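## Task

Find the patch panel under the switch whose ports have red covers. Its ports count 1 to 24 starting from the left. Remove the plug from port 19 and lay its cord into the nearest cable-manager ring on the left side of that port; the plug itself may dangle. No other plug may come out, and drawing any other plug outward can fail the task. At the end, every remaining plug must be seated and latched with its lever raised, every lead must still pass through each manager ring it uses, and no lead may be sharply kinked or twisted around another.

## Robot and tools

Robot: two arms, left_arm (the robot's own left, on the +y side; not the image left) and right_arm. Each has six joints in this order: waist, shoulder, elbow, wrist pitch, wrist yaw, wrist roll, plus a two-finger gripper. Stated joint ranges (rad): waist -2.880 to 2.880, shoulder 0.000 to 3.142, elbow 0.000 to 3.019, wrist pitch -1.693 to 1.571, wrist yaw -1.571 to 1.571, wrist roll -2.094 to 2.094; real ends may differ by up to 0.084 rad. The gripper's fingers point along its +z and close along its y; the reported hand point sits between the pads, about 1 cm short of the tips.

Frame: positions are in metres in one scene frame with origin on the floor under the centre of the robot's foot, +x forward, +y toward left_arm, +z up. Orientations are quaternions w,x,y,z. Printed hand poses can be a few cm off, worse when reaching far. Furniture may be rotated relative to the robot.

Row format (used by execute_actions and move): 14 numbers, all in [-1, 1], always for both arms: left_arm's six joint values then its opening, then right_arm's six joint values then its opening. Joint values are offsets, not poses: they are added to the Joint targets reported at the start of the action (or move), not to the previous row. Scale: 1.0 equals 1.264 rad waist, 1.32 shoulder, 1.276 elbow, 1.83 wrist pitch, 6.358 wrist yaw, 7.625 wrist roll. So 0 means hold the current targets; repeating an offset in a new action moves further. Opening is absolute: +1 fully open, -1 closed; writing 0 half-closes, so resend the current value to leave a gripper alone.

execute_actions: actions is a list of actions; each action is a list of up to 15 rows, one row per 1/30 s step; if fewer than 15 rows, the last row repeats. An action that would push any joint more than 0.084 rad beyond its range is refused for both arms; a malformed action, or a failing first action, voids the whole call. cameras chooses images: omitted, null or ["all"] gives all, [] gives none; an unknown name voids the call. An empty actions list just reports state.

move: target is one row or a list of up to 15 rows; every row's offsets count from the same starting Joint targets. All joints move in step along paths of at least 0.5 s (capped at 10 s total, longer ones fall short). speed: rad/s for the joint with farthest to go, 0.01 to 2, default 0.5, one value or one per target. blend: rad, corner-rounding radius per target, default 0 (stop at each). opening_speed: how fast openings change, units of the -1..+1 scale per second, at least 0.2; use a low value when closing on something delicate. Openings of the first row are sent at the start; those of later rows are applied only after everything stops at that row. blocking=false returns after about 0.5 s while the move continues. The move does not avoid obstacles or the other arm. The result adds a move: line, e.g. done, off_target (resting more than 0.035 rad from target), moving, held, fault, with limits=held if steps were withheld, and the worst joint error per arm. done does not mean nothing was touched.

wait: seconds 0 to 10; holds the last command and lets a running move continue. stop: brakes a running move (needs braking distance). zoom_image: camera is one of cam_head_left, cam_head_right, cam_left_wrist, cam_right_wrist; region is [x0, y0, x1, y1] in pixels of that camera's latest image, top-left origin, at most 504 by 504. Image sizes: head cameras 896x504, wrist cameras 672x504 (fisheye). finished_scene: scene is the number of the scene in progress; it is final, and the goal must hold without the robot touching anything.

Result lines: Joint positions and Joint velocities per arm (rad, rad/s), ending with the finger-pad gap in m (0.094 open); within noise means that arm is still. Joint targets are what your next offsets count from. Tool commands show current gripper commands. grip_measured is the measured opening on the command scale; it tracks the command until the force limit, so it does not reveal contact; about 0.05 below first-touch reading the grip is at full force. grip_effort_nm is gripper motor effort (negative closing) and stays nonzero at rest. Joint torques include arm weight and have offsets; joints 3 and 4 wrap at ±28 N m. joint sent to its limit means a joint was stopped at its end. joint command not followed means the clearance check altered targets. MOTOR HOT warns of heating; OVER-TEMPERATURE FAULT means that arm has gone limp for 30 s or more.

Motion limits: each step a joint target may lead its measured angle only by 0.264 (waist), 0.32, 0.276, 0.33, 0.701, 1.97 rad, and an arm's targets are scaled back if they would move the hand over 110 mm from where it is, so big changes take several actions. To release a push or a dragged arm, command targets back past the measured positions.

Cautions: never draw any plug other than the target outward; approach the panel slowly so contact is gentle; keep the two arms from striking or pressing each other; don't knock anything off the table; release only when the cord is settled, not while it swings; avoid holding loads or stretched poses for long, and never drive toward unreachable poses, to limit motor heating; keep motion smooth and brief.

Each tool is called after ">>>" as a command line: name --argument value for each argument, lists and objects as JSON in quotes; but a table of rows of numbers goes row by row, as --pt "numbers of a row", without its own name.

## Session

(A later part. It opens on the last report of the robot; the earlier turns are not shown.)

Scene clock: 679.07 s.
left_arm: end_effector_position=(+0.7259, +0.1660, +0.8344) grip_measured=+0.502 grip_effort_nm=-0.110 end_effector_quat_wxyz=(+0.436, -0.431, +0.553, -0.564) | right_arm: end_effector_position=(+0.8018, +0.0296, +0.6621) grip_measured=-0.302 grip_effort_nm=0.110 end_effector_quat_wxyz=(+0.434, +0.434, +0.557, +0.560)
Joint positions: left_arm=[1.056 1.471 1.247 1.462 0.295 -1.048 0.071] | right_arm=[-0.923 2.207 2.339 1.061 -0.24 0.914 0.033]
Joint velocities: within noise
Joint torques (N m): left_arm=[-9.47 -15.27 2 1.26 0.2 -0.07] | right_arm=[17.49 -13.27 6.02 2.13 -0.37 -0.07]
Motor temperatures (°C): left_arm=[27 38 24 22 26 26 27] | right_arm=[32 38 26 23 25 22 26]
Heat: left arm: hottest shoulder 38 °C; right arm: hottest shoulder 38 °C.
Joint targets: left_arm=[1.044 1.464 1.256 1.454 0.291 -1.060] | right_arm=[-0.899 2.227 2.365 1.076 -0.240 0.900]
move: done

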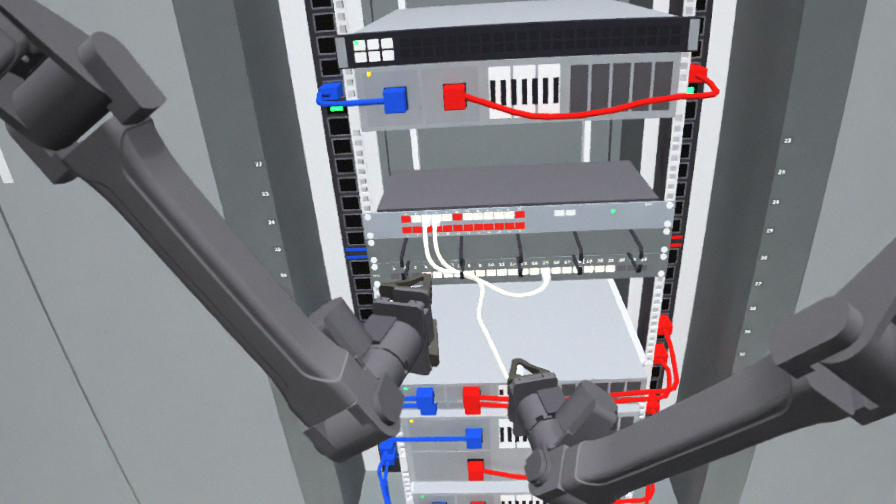

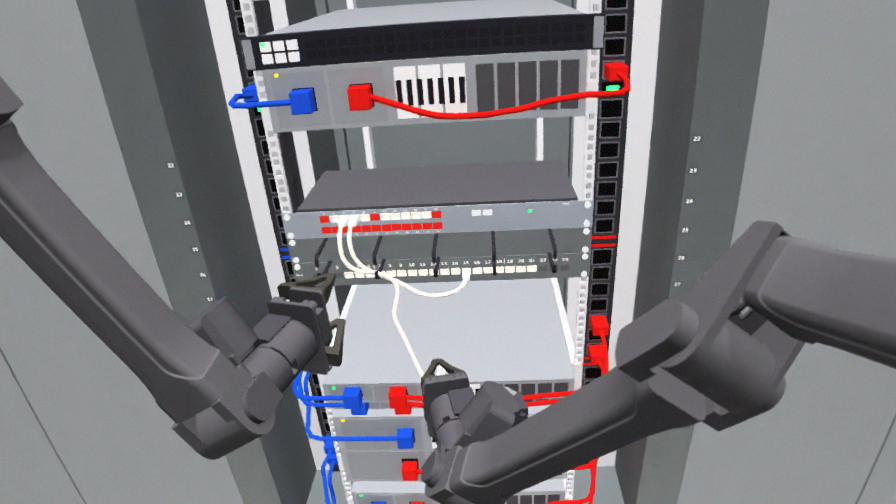

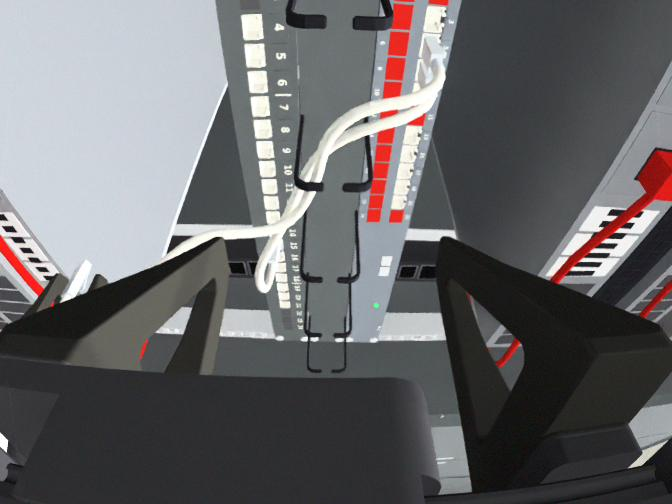

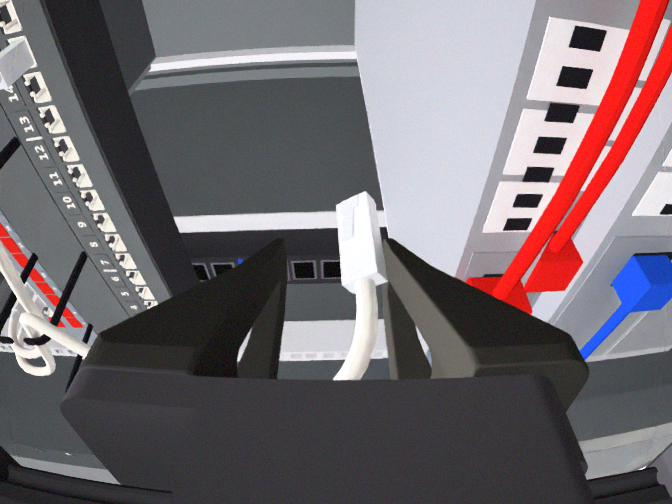

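>>> move --target '[0,0,0,0,0,0,0.5,-0.0672,-0.0636,-0.2234,0.1137,-0.0024,0.002,-0.2]' --speed 0.15

>>> zoom_image --camera "cam_right_wrist" --region '[0, 0, 480, 400]'

>>> zoom_image --camera "cam_head_left" --region '[400, 200, 640, 400]'

>>> zoom_image --camera "cam_head_right" --region '[320, 200, 560, 400]'

Scene clock: 690.77 s.
left_arm: end_effector_position=(+0.7259, +0.1660, +0.8344) grip_measured=+0.502 grip_effort_nm=-0.115 end_effector_quat_wxyz=(+0.436, -0.431, +0.553, -0.564) | right_arm: end_effector_position=(+0.7300, +0.0157, +0.6390) grip_measured=-0.201 grip_effort_nm=0.105 end_effector_quat_wxyz=(+0.438, +0.426, +0.569, +0.550)
Joint positions: left_arm=[1.056 1.471 1.247 1.462 0.295 -1.048 0.071] | right_arm=[-0.962 2.168 2.088 1.266 -0.252 0.914 0.038]
Joint velocities: within noise
Joint torques (N m): left_arm=[-9.35 -15.03 2.04 1.29 0.21 -0.08] | right_arm=[13.16 -16.09 1.7 2.28 -0.51 0.11]
Motor temperatures (°C): left_arm=[27 38 24 22 26 26 27] | right_arm=[33 38 26 23 25 22 25]
Heat: left arm: hottest shoulder 38 °C; right arm: hottest shoulder 38 °C.
Joint targets: left_arm=[1.044 1.464 1.256 1.454 0.291 -1.060] | right_arm=[-0.984 2.144 2.080 1.284 -0.255 0.915]
move: done

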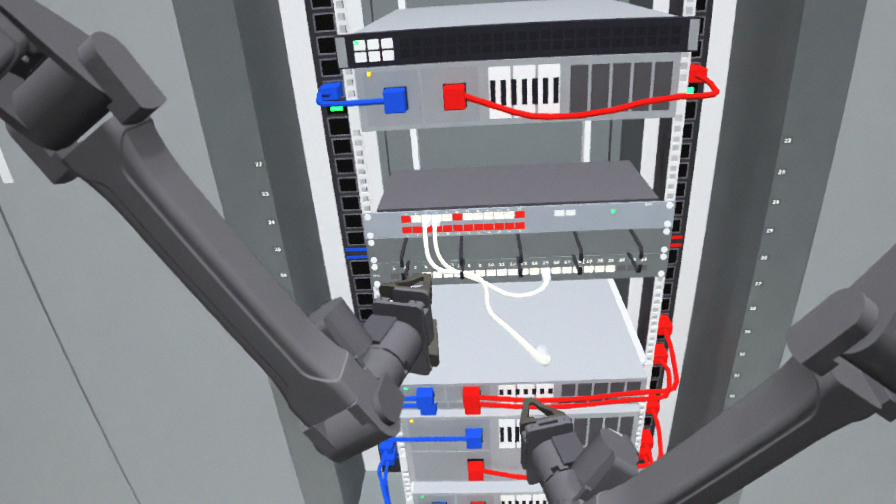

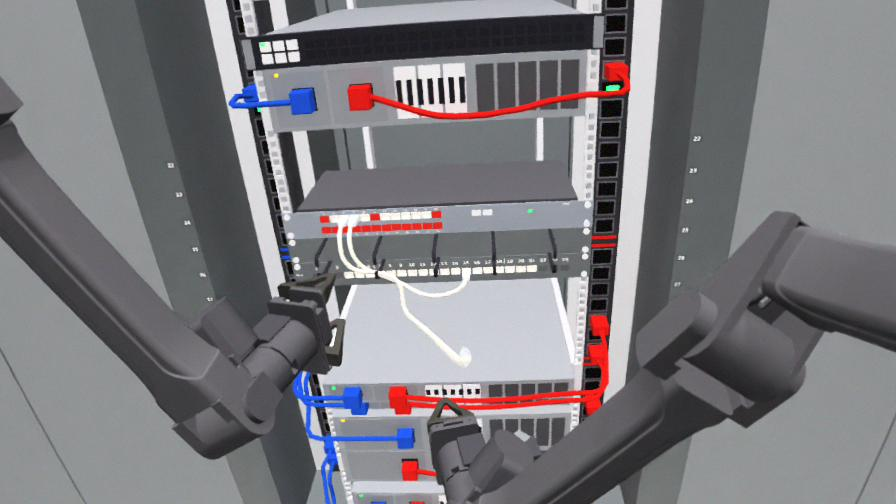

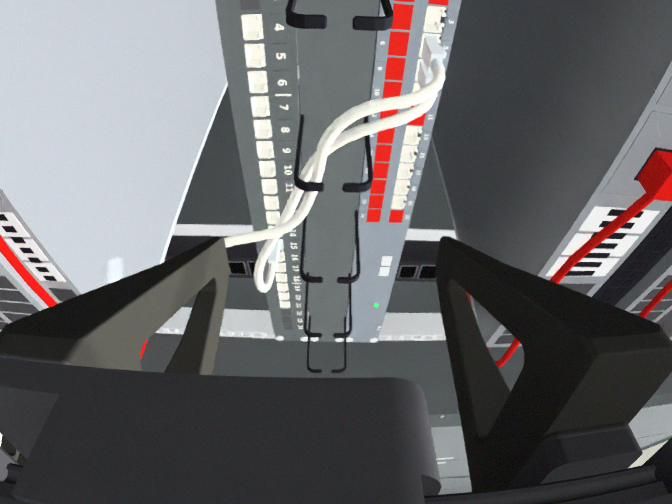

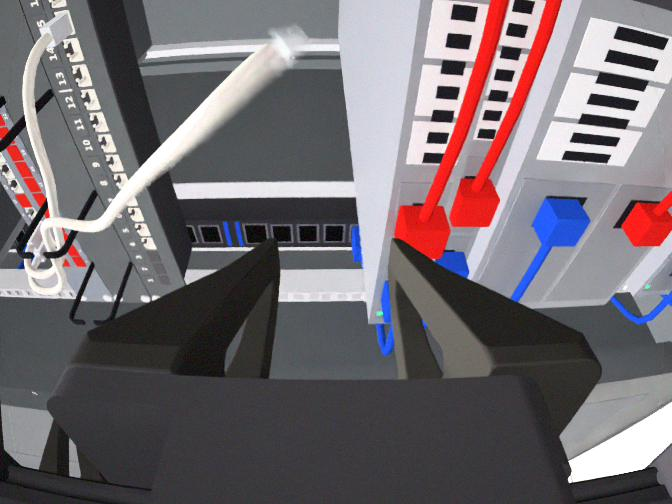

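Scaled by 1.050 from the camera's 672x504 image, which has a finer 960x720 frame.

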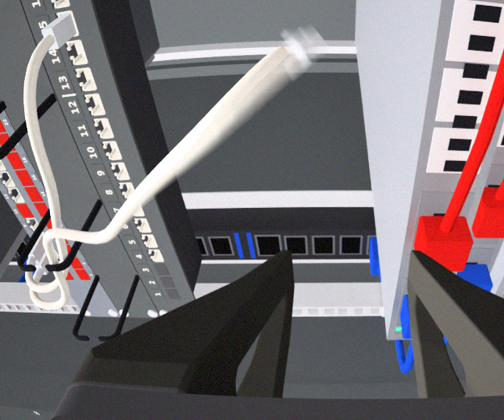

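Scaled by 2.100 from the camera's 896x504 image, which has a finer 1280x720 frame.

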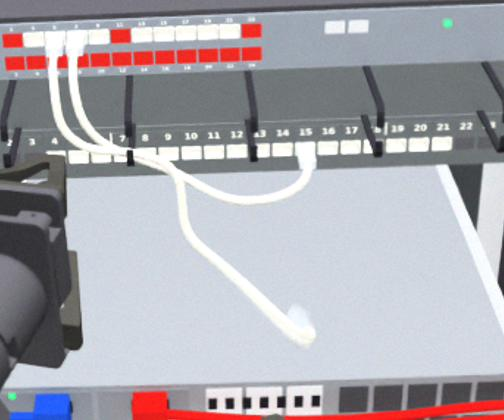

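Scaled by 2.100 from the camera's 896x504 image, which has a finer 1280x720 frame.

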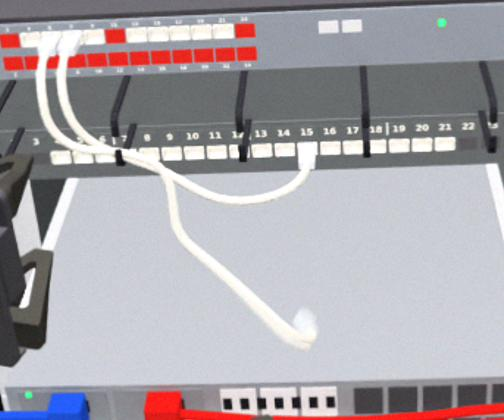

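>>> wait --seconds 3 --cameras '["cam_right_wrist","cam_head_left","cam_head_right"]'

>>> zoom_image --camera "cam_head_left" --region '[440, 250, 600, 390]'

>>> zoom_image --camera "cam_head_right" --region '[360, 250, 520, 390]'

Scene clock: 700.13 s.
left_arm: end_effector_position=(+0.7259, +0.1660, +0.8344) grip_measured=+0.502 grip_effort_nm=-0.110 end_effector_quat_wxyz=(+0.436, -0.431, +0.553, -0.564) | right_arm: end_effector_position=(+0.7303, +0.0154, +0.6393) grip_measured=-0.201 grip_effort_nm=0.105 end_effector_quat_wxyz=(+0.439, +0.426, +0.569, +0.550)
Joint positions: left_arm=[1.056 1.471 1.247 1.462 0.295 -1.048 0.071] | right_arm=[-0.962 2.168 2.088 1.267 -0.252 0.914 0.038]
Joint velocities: within noise
Joint torques (N m): left_arm=[-9.47 -15.09 2.02 1.35 0.2 -0.07] | right_arm=[12.75 -16.32 1.72 2.22 -0.48 0.11]
Motor temperatures (°C): left_arm=[27 38 24 22 26 26 27] | right_arm=[33 37 26 23 25 22 25]
Heat: left arm: hottest shoulder 38 °C; right arm: hottest shoulder 37 °C.
Joint targets: left_arm=[1.044 1.464 1.256 1.454 0.291 -1.060] | right_arm=[-0.984 2.144 2.080 1.284 -0.255 0.915]
Tool commands: left_gripper/opening=+0.5 right_gripper/opening=-0.2
wait: 3.00 s; at rest from the start
Images, in order (width x height): cam_head_left 896x504, cam_head_right 896x504, cam_right_wrist 672x504.

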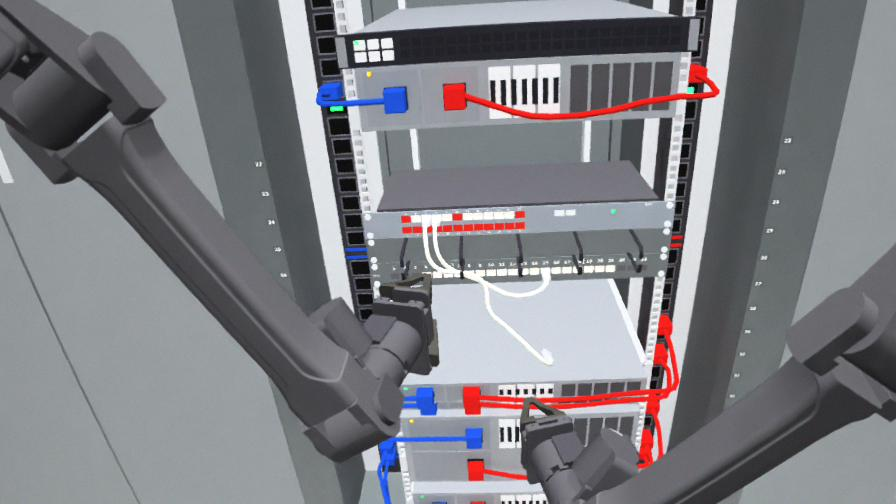

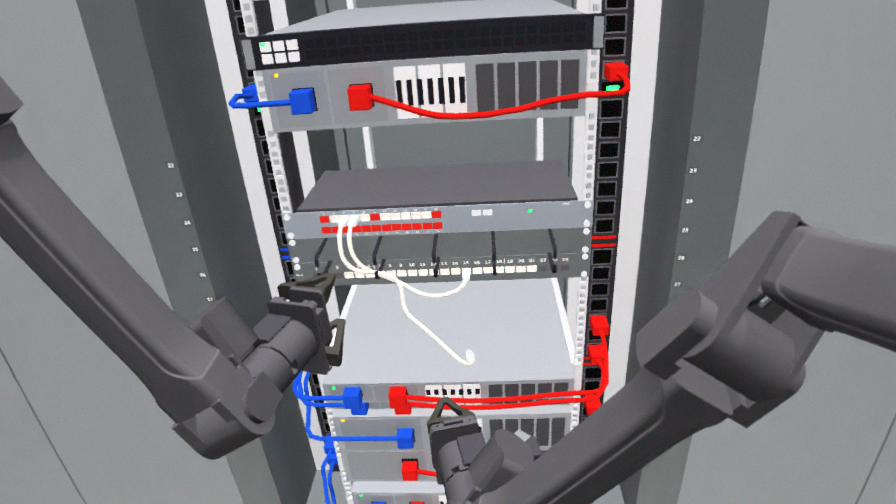

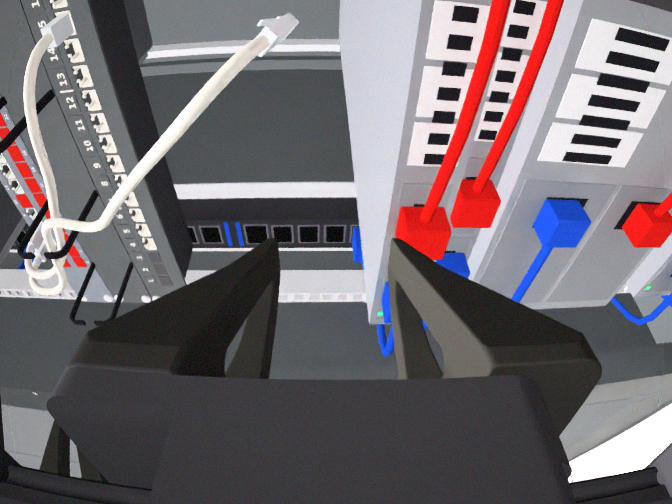

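Scaled by 3.150 from the camera's 896x504 image, which has a finer 1280x720 frame.

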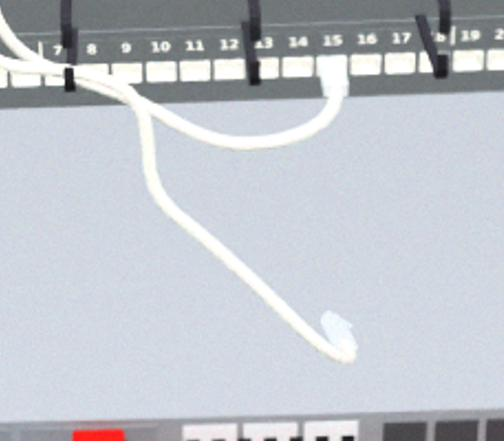

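Scaled by 3.150 from the camera's 896x504 image, which has a finer 1280x720 frame.

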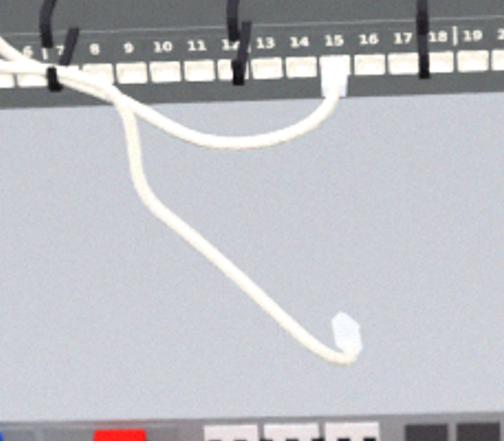

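>>> zoom_image --camera "cam_right_wrist" --region '[60, 0, 320, 200]'

>>> zoom_image --camera "cam_head_left" --region '[500, 320, 570, 380]'

>>> zoom_image --camera "cam_head_right" --region '[430, 320, 500, 380]'

Scaled by 1.938 from the camera's 672x504 image, which has a finer 960x720 frame.

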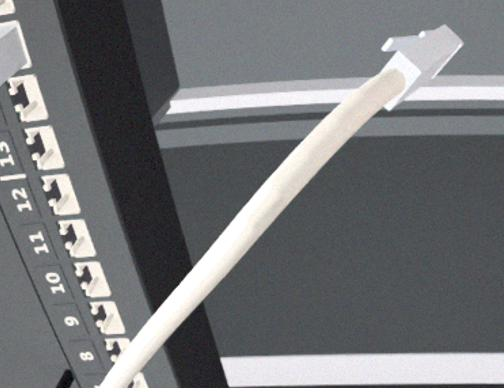

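Scaled by 7.200 from the camera's 896x504 image, which has a finer 1280x720 frame.

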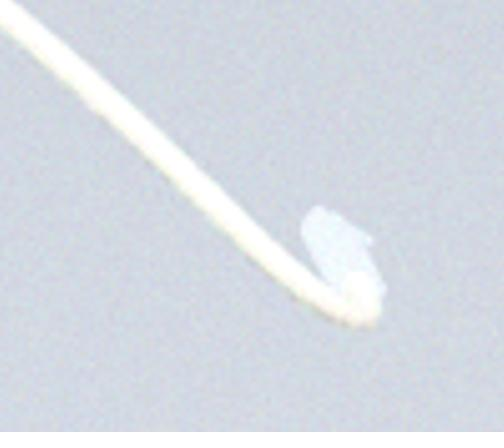

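Scaled by 7.200 from the camera's 896x504 image, which has a finer 1280x720 frame.

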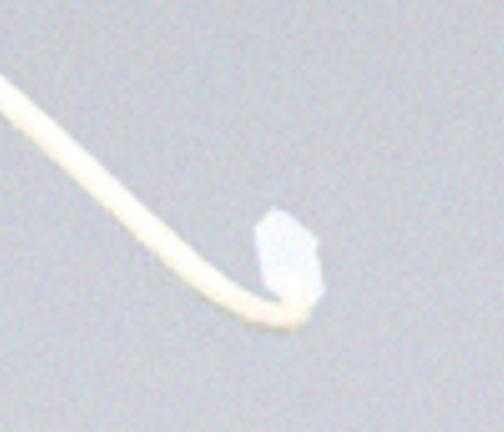

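>>> move --target '[0,0,0,0,0,0,0.5,0.0847,-0.1417,-0.1740,0.0120,0.0036,0.0967,-0.1]' --speed 0.4 --cameras '["cam_right_wrist","cam_head_left","cam_head_right"]'

>>> zoom_image --camera "cam_right_wrist" --region '[160, 60, 500, 400]'

Scene clock: 790.53 s.
left_arm: end_effector_position=(+0.7259, +0.1660, +0.8344) grip_measured=+0.502 grip_effort_nm=-0.115 end_effector_quat_wxyz=(+0.436, -0.431, +0.553, -0.564) | right_arm: end_effector_position=(+0.7515, +0.0116, +0.7160) grip_measured=-0.101 grip_effort_nm=0.105 end_effector_quat_wxyz=(+0.196, +0.608, +0.363, +0.679)
Joint positions: left_arm=[1.056 1.471 1.247 1.462 0.295 -1.048 0.071] | right_arm=[-0.899 1.978 1.866 1.289 -0.234 1.638 0.042]
Joint velocities: within noise
Joint torques (N m): left_arm=[-9.29 -15.33 1.98 1.32 0.21 -0.07] | right_arm=[16.38 -16.09 1.36 2.19 -0.32 0.28]
Motor temperatures (°C): left_arm=[27 39 24 22 26 26 27] | right_arm=[32 36 25 23 26 21 24]
Heat: left arm: hottest shoulder 39 °C; right arm: hottest shoulder 36 °C.
Joint targets: left_arm=[1.044 1.464 1.256 1.454 0.291 -1.060] | right_arm=[-0.877 1.957 1.858 1.306 -0.232 1.653]
move: done
Images, in order (width x height): cam_head_left 896x504, cam_head_right 896x504, cam_right_wrist 672x504.

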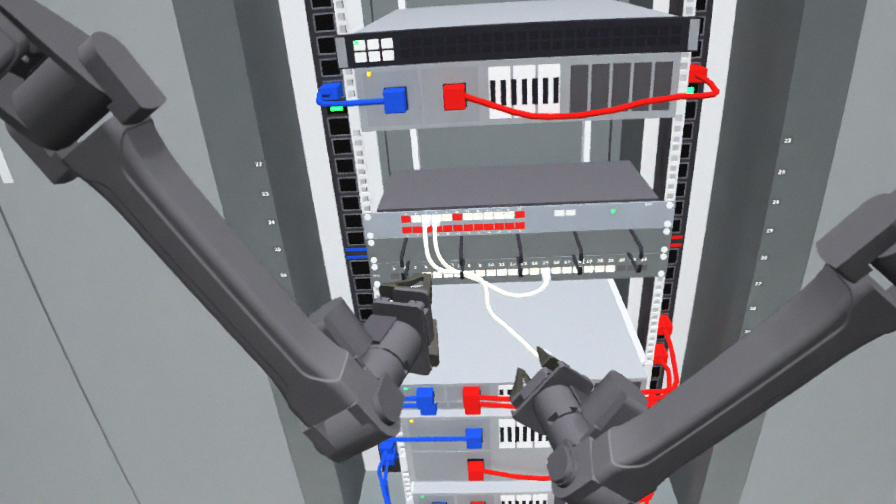

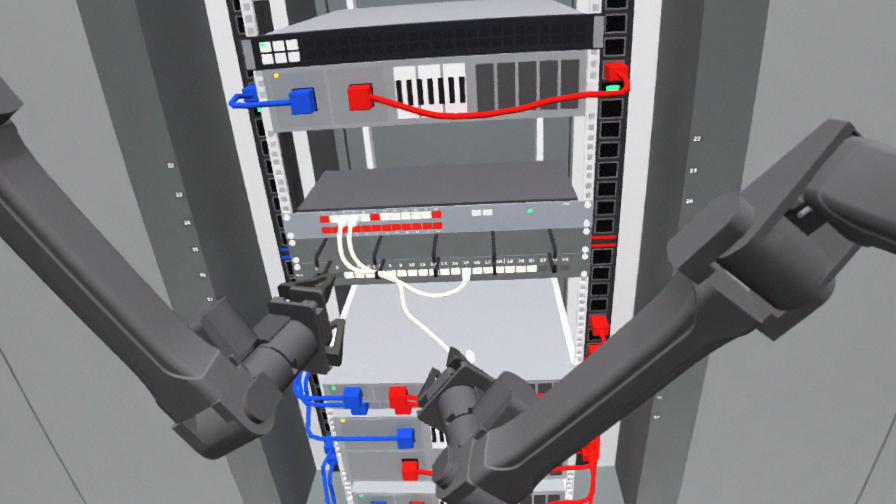

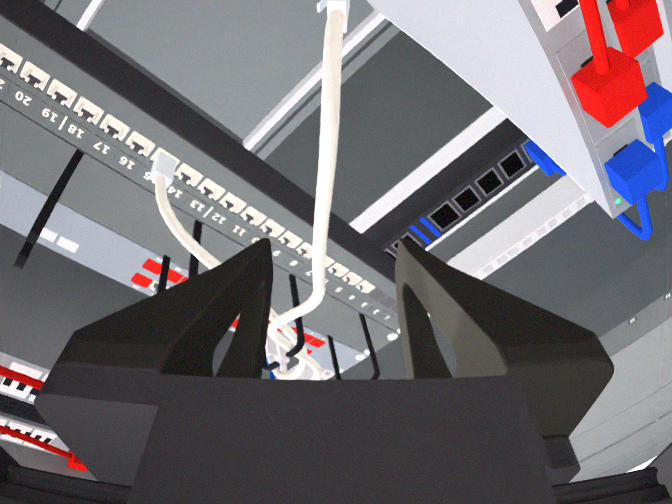

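Scaled by 1.482 from the camera's 672x504 image, which has a finer 960x720 frame.

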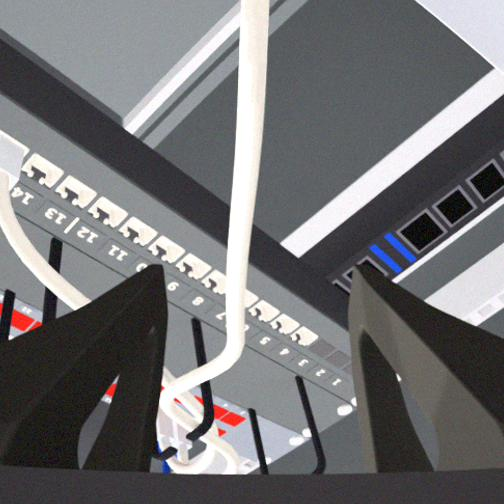

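>>> move --target '[0,0,0,0,0,0,0.5,0.0150,0.0515,0.1434,-0.0781,0.0013,-0.0060,-0.1]' --speed 0.25 --cameras '["cam_right_wrist"]'

>>> zoom_image --camera "cam_right_wrist" --region '[200, 60, 470, 400]'

Scene clock: 819.27 s.
left_arm: end_effector_position=(+0.7259, +0.1660, +0.8344) grip_measured=+0.502 grip_effort_nm=-0.115 end_effector_quat_wxyz=(+0.436, -0.431, +0.553, -0.564) | right_arm: end_effector_position=(+0.7938, +0.0191, +0.7214) grip_measured=-0.101 grip_effort_nm=0.100 end_effector_quat_wxyz=(+0.199, +0.607, +0.361, +0.679)
Joint positions: left_arm=[1.056 1.471 1.247 1.462 0.295 -1.048 0.071] | right_arm=[-0.882 2.007 2.017 1.173 -0.226 1.622 0.042]
Joint velocities: within noise
Joint torques (N m): left_arm=[-9.47 -15.21 2.02 1.29 0.2 -0.08] | right_arm=[16.56 -13.86 4.82 1.02 -0.32 -0.03]
Motor temperatures (°C): left_arm=[27 39 24 22 26 26 27] | right_arm=[33 38 25 23 25 21 24]
Heat: left arm: hottest shoulder 39 °C; right arm: hottest shoulder 38 °C.
Joint targets: left_arm=[1.044 1.464 1.256 1.454 0.291 -1.060] | right_arm=[-0.858 2.024 2.041 1.163 -0.224 1.607]
move: done
Images, in order (width x height): cam_right_wrist 672x504.

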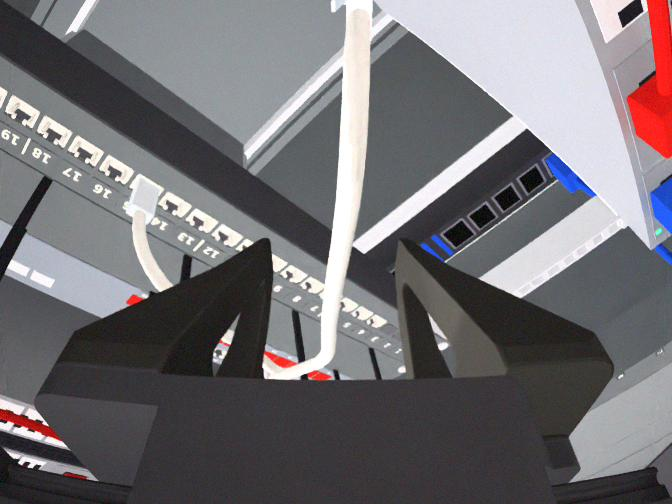

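Scaled by 1.482 from the camera's 672x504 image, which has a finer 960x720 frame.

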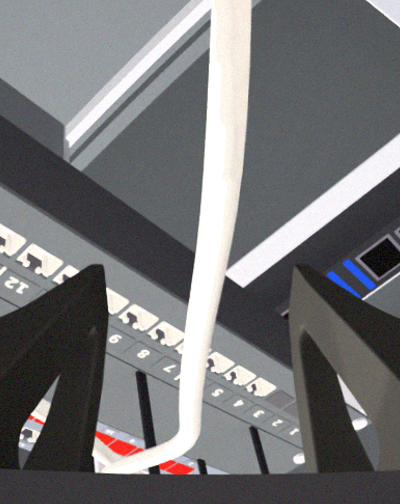

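>>> move --target '[0,0,0,0,0,0,0.5,0.0043,0.0068,0.0368,-0.0197,0,0,-0.1]' --speed 0.15 --cameras '["cam_right_wrist"]'

>>> move --target '[0,0,0,0,0,0,0.5,0,0,0,0,0,0,-1]' --opening_speed 0.4 --cameras '["cam_right_wrist","cam_head_left"]'

>>> zoom_image --camera "cam_right_wrist" --region '[0, 0, 470, 400]'

Scene clock: 833.03 s.
left_arm: end_effector_position=(+0.7259, +0.1660, +0.8344) grip_measured=+0.502 grip_effort_nm=-0.110 end_effector_quat_wxyz=(+0.436, -0.431, +0.553, -0.564) | right_arm: end_effector_position=(+0.8085, +0.0191, +0.7260) grip_measured=-0.101 grip_effort_nm=0.110 end_effector_quat_wxyz=(+0.200, +0.606, +0.358, +0.681)
Joint positions: left_arm=[1.056 1.471 1.247 1.462 0.295 -1.048 0.071] | right_arm=[-0.878 2.012 2.063 1.137 -0.226 1.621 0.042]
Joint velocities: within noise
Joint torques (N m): left_arm=[-9.52 -15.21 2.03 1.32 0.21 -0.07] | right_arm=[16.91 -13.63 5.2 1.03 -0.33 -0.02]
Motor temperatures (°C): left_arm=[27 39 24 22 26 26 27] | right_arm=[33 38 26 23 25 21 24]
Heat: left arm: hottest shoulder 39 °C; right arm: hottest shoulder 38 °C.
Joint targets: left_arm=[1.044 1.464 1.256 1.454 0.291 -1.060] | right_arm=[-0.852 2.034 2.088 1.127 -0.224 1.607]
move: done
Images, in order (width x height): cam_right_wrist 672x504.

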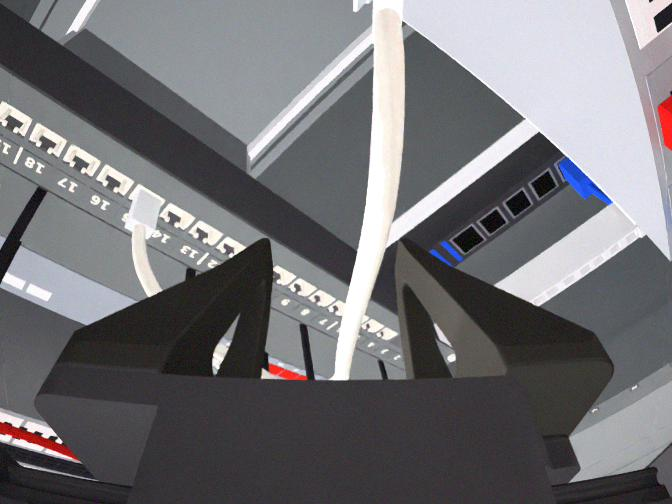

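Scene clock: 835.50 s.
left_arm: end_effector_position=(+0.7259, +0.1660, +0.8344) grip_measured=+0.502 grip_effort_nm=-0.115 end_effector_quat_wxyz=(+0.436, -0.431, +0.553, -0.564) | right_arm: end_effector_position=(+0.8085, +0.0190, +0.7259) grip_measured=-0.904 grip_effort_nm=-0.974 end_effector_quat_wxyz=(+0.200, +0.606, +0.358, +0.681)
Joint positions: left_arm=[1.056 1.471 1.247 1.462 0.295 -1.048 0.071] | right_arm=[-0.878 2.012 2.063 1.137 -0.226 1.62 0.005]
Joint velocities: within noise
Joint torques (N m): left_arm=[-9.47 -15.09 1.98 1.36 0.2 -0.09] | right_arm=[16.79 -13.74 5.22 0.94 -0.32 -0.04]
Motor temperatures (°C): left_arm=[27 39 24 22 26 26 27] | right_arm=[33 38 26 23 25 21 24]
Heat: left arm: hottest shoulder 39 °C; right arm: hottest shoulder 38 °C.
Joint targets: left_arm=[1.044 1.464 1.256 1.454 0.291 -1.060] | right_arm=[-0.852 2.033 2.088 1.127 -0.223 1.607]
move: done
Images, in order (width x height): cam_head_left 896x504, cam_right_wrist 672x504.

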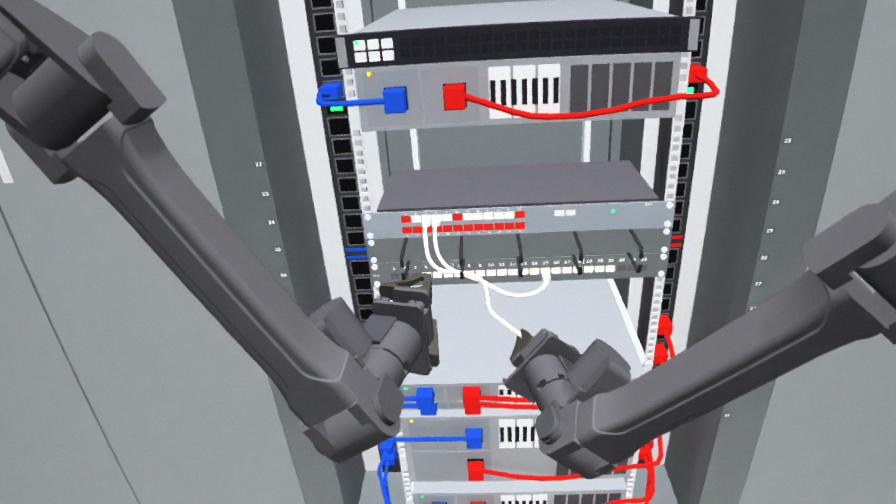

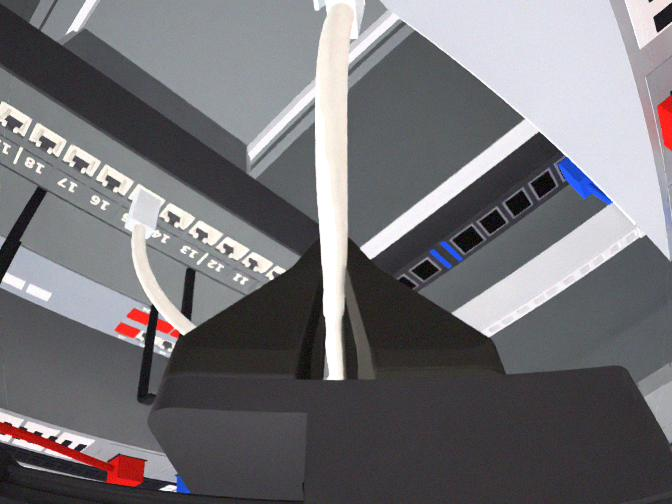

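Scaled by 1.072 from the camera's 672x504 image, which has a finer 960x720 frame.

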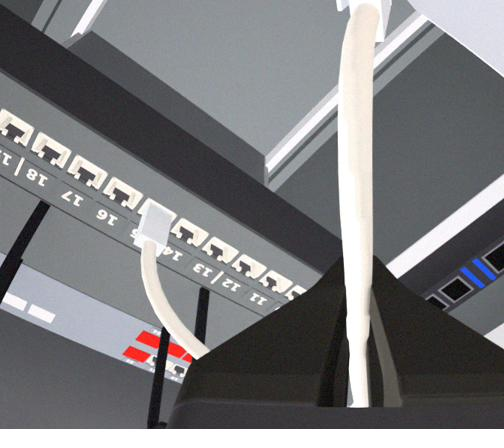

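>>> move --target '[0.079,0,0,0,0,0,0.5,0.0016,-0.1068,-0.2500,0.0858,0.0002,-0.0026,-1]' --speed 0.3 --cameras '["cam_right_wrist","cam_head_left"]'

Scene clock: 889.23 s.
left_arm: end_effector_position=(+0.7241, +0.1936, +0.8165) grip_measured=+0.502 grip_effort_nm=-0.115 end_effector_quat_wxyz=(+0.450, -0.423, +0.570, -0.542) | right_arm: end_effector_position=(+0.7572, +0.0177, +0.7489) grip_measured=-0.905 grip_effort_nm=-0.994 end_effector_quat_wxyz=(+0.187, +0.609, +0.369, +0.677)
Joint positions: left_arm=[1.121 1.471 1.247 1.462 0.295 -1.048 0.071] | right_arm=[-0.86 1.903 1.784 1.268 -0.226 1.602 0.004]
Joint velocities: within noise
Joint torques (N m): left_arm=[-5.77 -15.74 2.03 1.39 0.18 -0.07] | right_arm=[14.86 -15.33 0.84 2.1 -0.3 -0.04]
Motor temperatures (°C): left_arm=[27 39 24 22 25 26 27] | right_arm=[34 37 26 23 25 21 26]
Heat: left arm: hottest shoulder 39 °C; right arm: hottest shoulder 37 °C.
Joint targets: left_arm=[1.143 1.464 1.256 1.454 0.291 -1.060] | right_arm=[-0.850 1.892 1.769 1.284 -0.222 1.587]
move: done
Images, in order (width x height): cam_head_left 896x504, cam_right_wrist 672x504.

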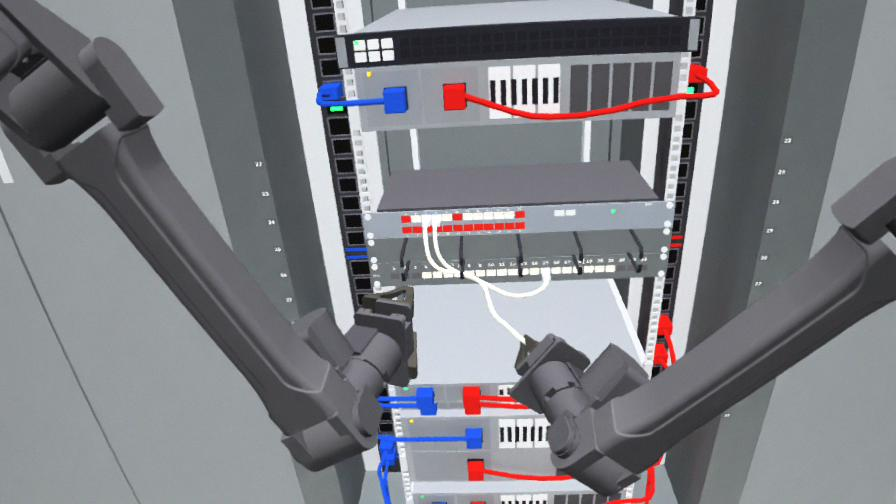

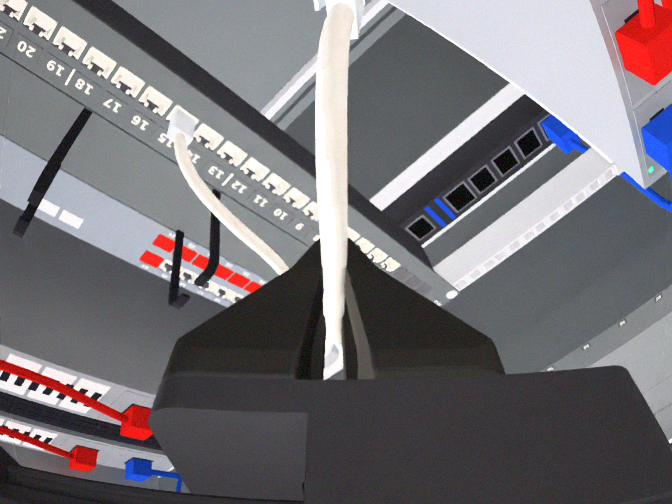

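>>> move --target '[0,0,0,0,0,0,0.5,0.1717,-0.0318,-0.0024,0.1240,0.0932,-0.1192,-1]' --speed 0.4

>>> zoom_image --camera "cam_head_left" --region '[400, 200, 640, 400]'

Scene clock: 898.33 s.
left_arm: end_effector_position=(+0.7241, +0.1936, +0.8165) grip_measured=+0.502 grip_effort_nm=-0.115 end_effector_quat_wxyz=(+0.450, -0.423, +0.570, -0.542) | right_arm: end_effector_position=(+0.7652, -0.0107, +0.8182) grip_measured=-0.905 grip_effort_nm=-0.994 end_effector_quat_wxyz=(+0.493, +0.623, +0.478, +0.374)
Joint positions: left_arm=[1.121 1.471 1.247 1.462 0.295 -1.048 0.071] | right_arm=[-0.662 1.872 1.773 1.496 0.37 0.692 0.004]
Joint velocities: within noise
Joint torques (N m): left_arm=[-5.66 -15.68 2.02 1.31 0.17 -0.07] | right_arm=[17.96 -13.8 1.33 1.69 -0.46 -0.02]
Motor temperatures (°C): left_arm=[27 39 24 22 25 26 27] | right_arm=[34 37 26 23 25 21 26]
Heat: left arm: hottest shoulder 39 °C; right arm: hottest shoulder 37 °C.
Joint targets: left_arm=[1.143 1.464 1.256 1.454 0.291 -1.060] | right_arm=[-0.633 1.851 1.766 1.511 0.370 0.678]
move: done

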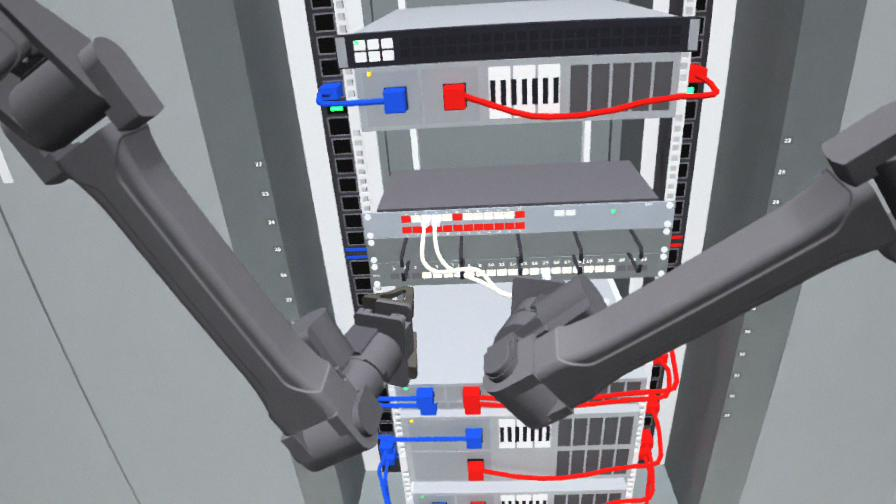

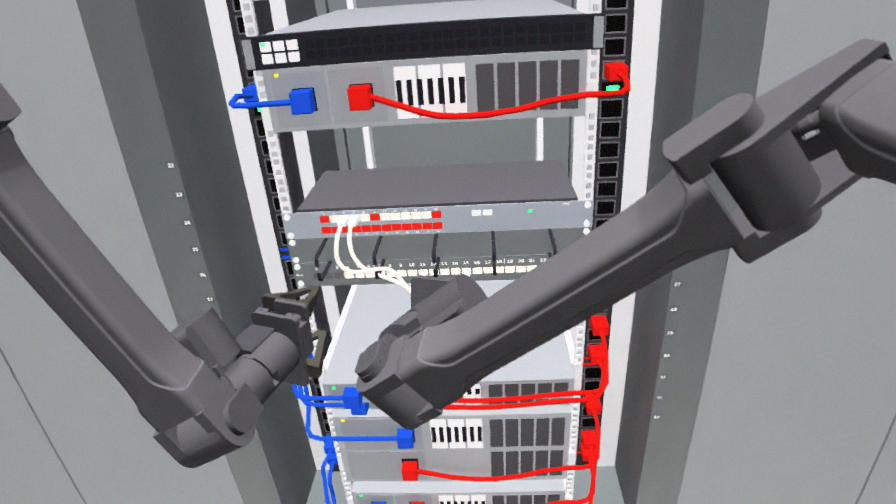

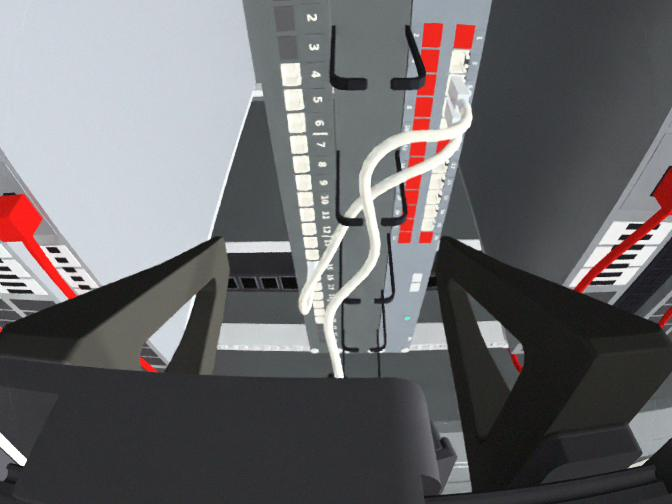

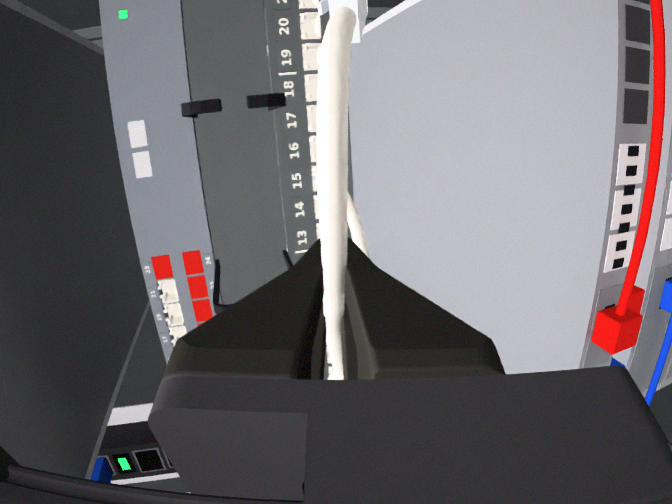

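Scaled by 2.100 from the camera's 896x504 image, which has a finer 1280x720 frame.

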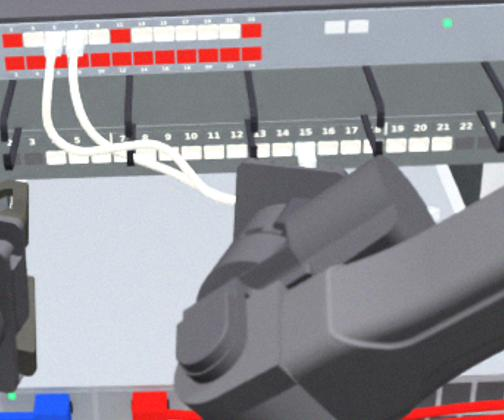

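>>> move --target '[0,0,0,0,0,0,0.5,0.0047,0,0.0940,0,-0.0146,-0.0041,-1]' --speed 0.15 --cameras '["cam_right_wrist","cam_left_wrist"]'

>>> zoom_image --camera "cam_right_wrist" --region '[140, 0, 440, 300]'

>>> zoom_image --camera "cam_left_wrist" --region '[270, 60, 430, 390]'

Scene clock: 926.57 s.
left_arm: end_effector_position=(+0.7241, +0.1936, +0.8165) grip_measured=+0.502 grip_effort_nm=-0.115 end_effector_quat_wxyz=(+0.450, -0.423, +0.570, -0.542) | right_arm: end_effector_position=(+0.8020, -0.0233, +0.8488) grip_measured=-0.905 grip_effort_nm=-0.994 end_effector_quat_wxyz=(+0.534, +0.594, +0.452, +0.398)
Joint positions: left_arm=[1.121 1.471 1.247 1.462 0.295 -1.048 0.071] | right_arm=[-0.66 1.871 1.863 1.498 0.283 0.658 0.004]
Joint velocities: within noise
Joint torques (N m): left_arm=[-5.71 -15.68 2.04 1.43 0.18 -0.08] | right_arm=[18.2 -14.39 4.3 1.54 -0.72 -0.01]
Motor temperatures (°C): left_arm=[27 39 24 22 25 26 27] | right_arm=[35 37 26 23 25 22 26]
Heat: left arm: hottest shoulder 39 °C; right arm: hottest shoulder 37 °C.
Joint targets: left_arm=[1.143 1.464 1.256 1.454 0.291 -1.060] | right_arm=[-0.627 1.851 1.885 1.511 0.277 0.647]
move: done
Images, in order (width x height): cam_left_wrist 672x504, cam_right_wrist 672x504.

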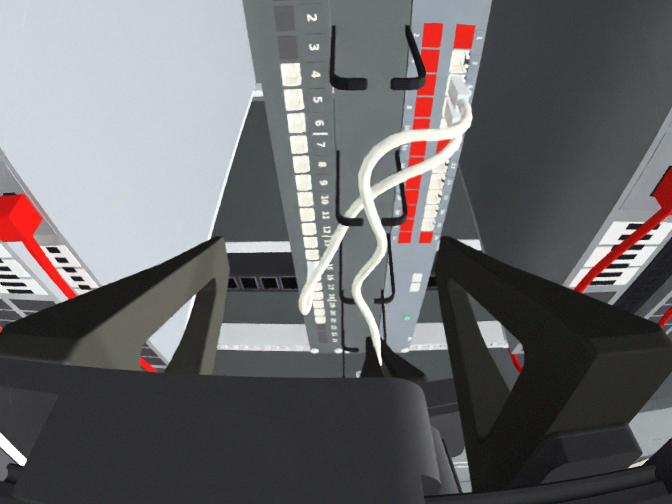

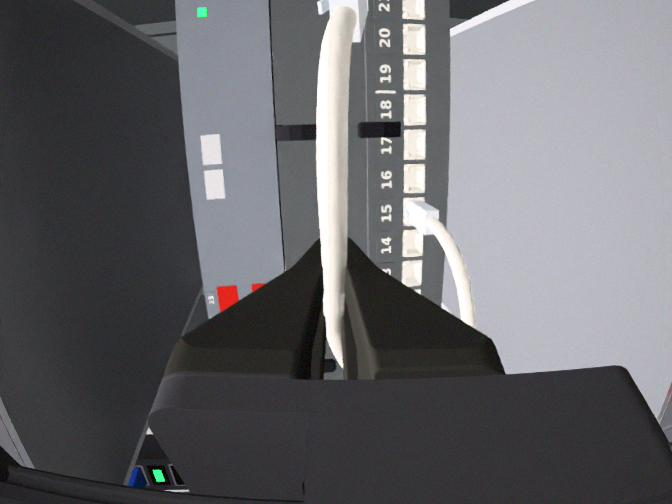

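Scaled by 1.680 from the camera's 672x504 image, which has a finer 960x720 frame.

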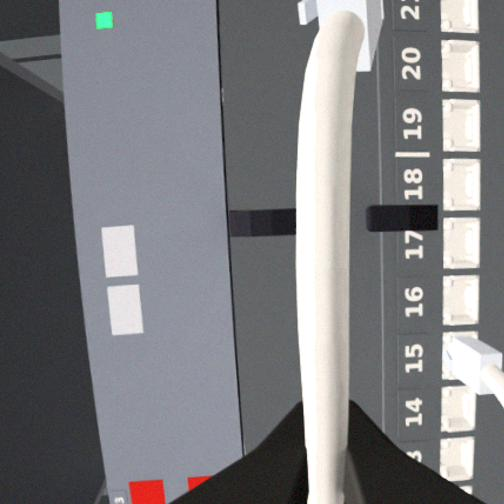

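Scaled by 1.527 from the camera's 672x504 image, which has a finer 960x720 frame.

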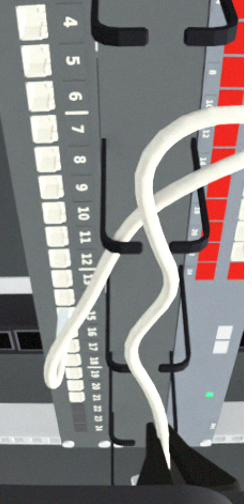

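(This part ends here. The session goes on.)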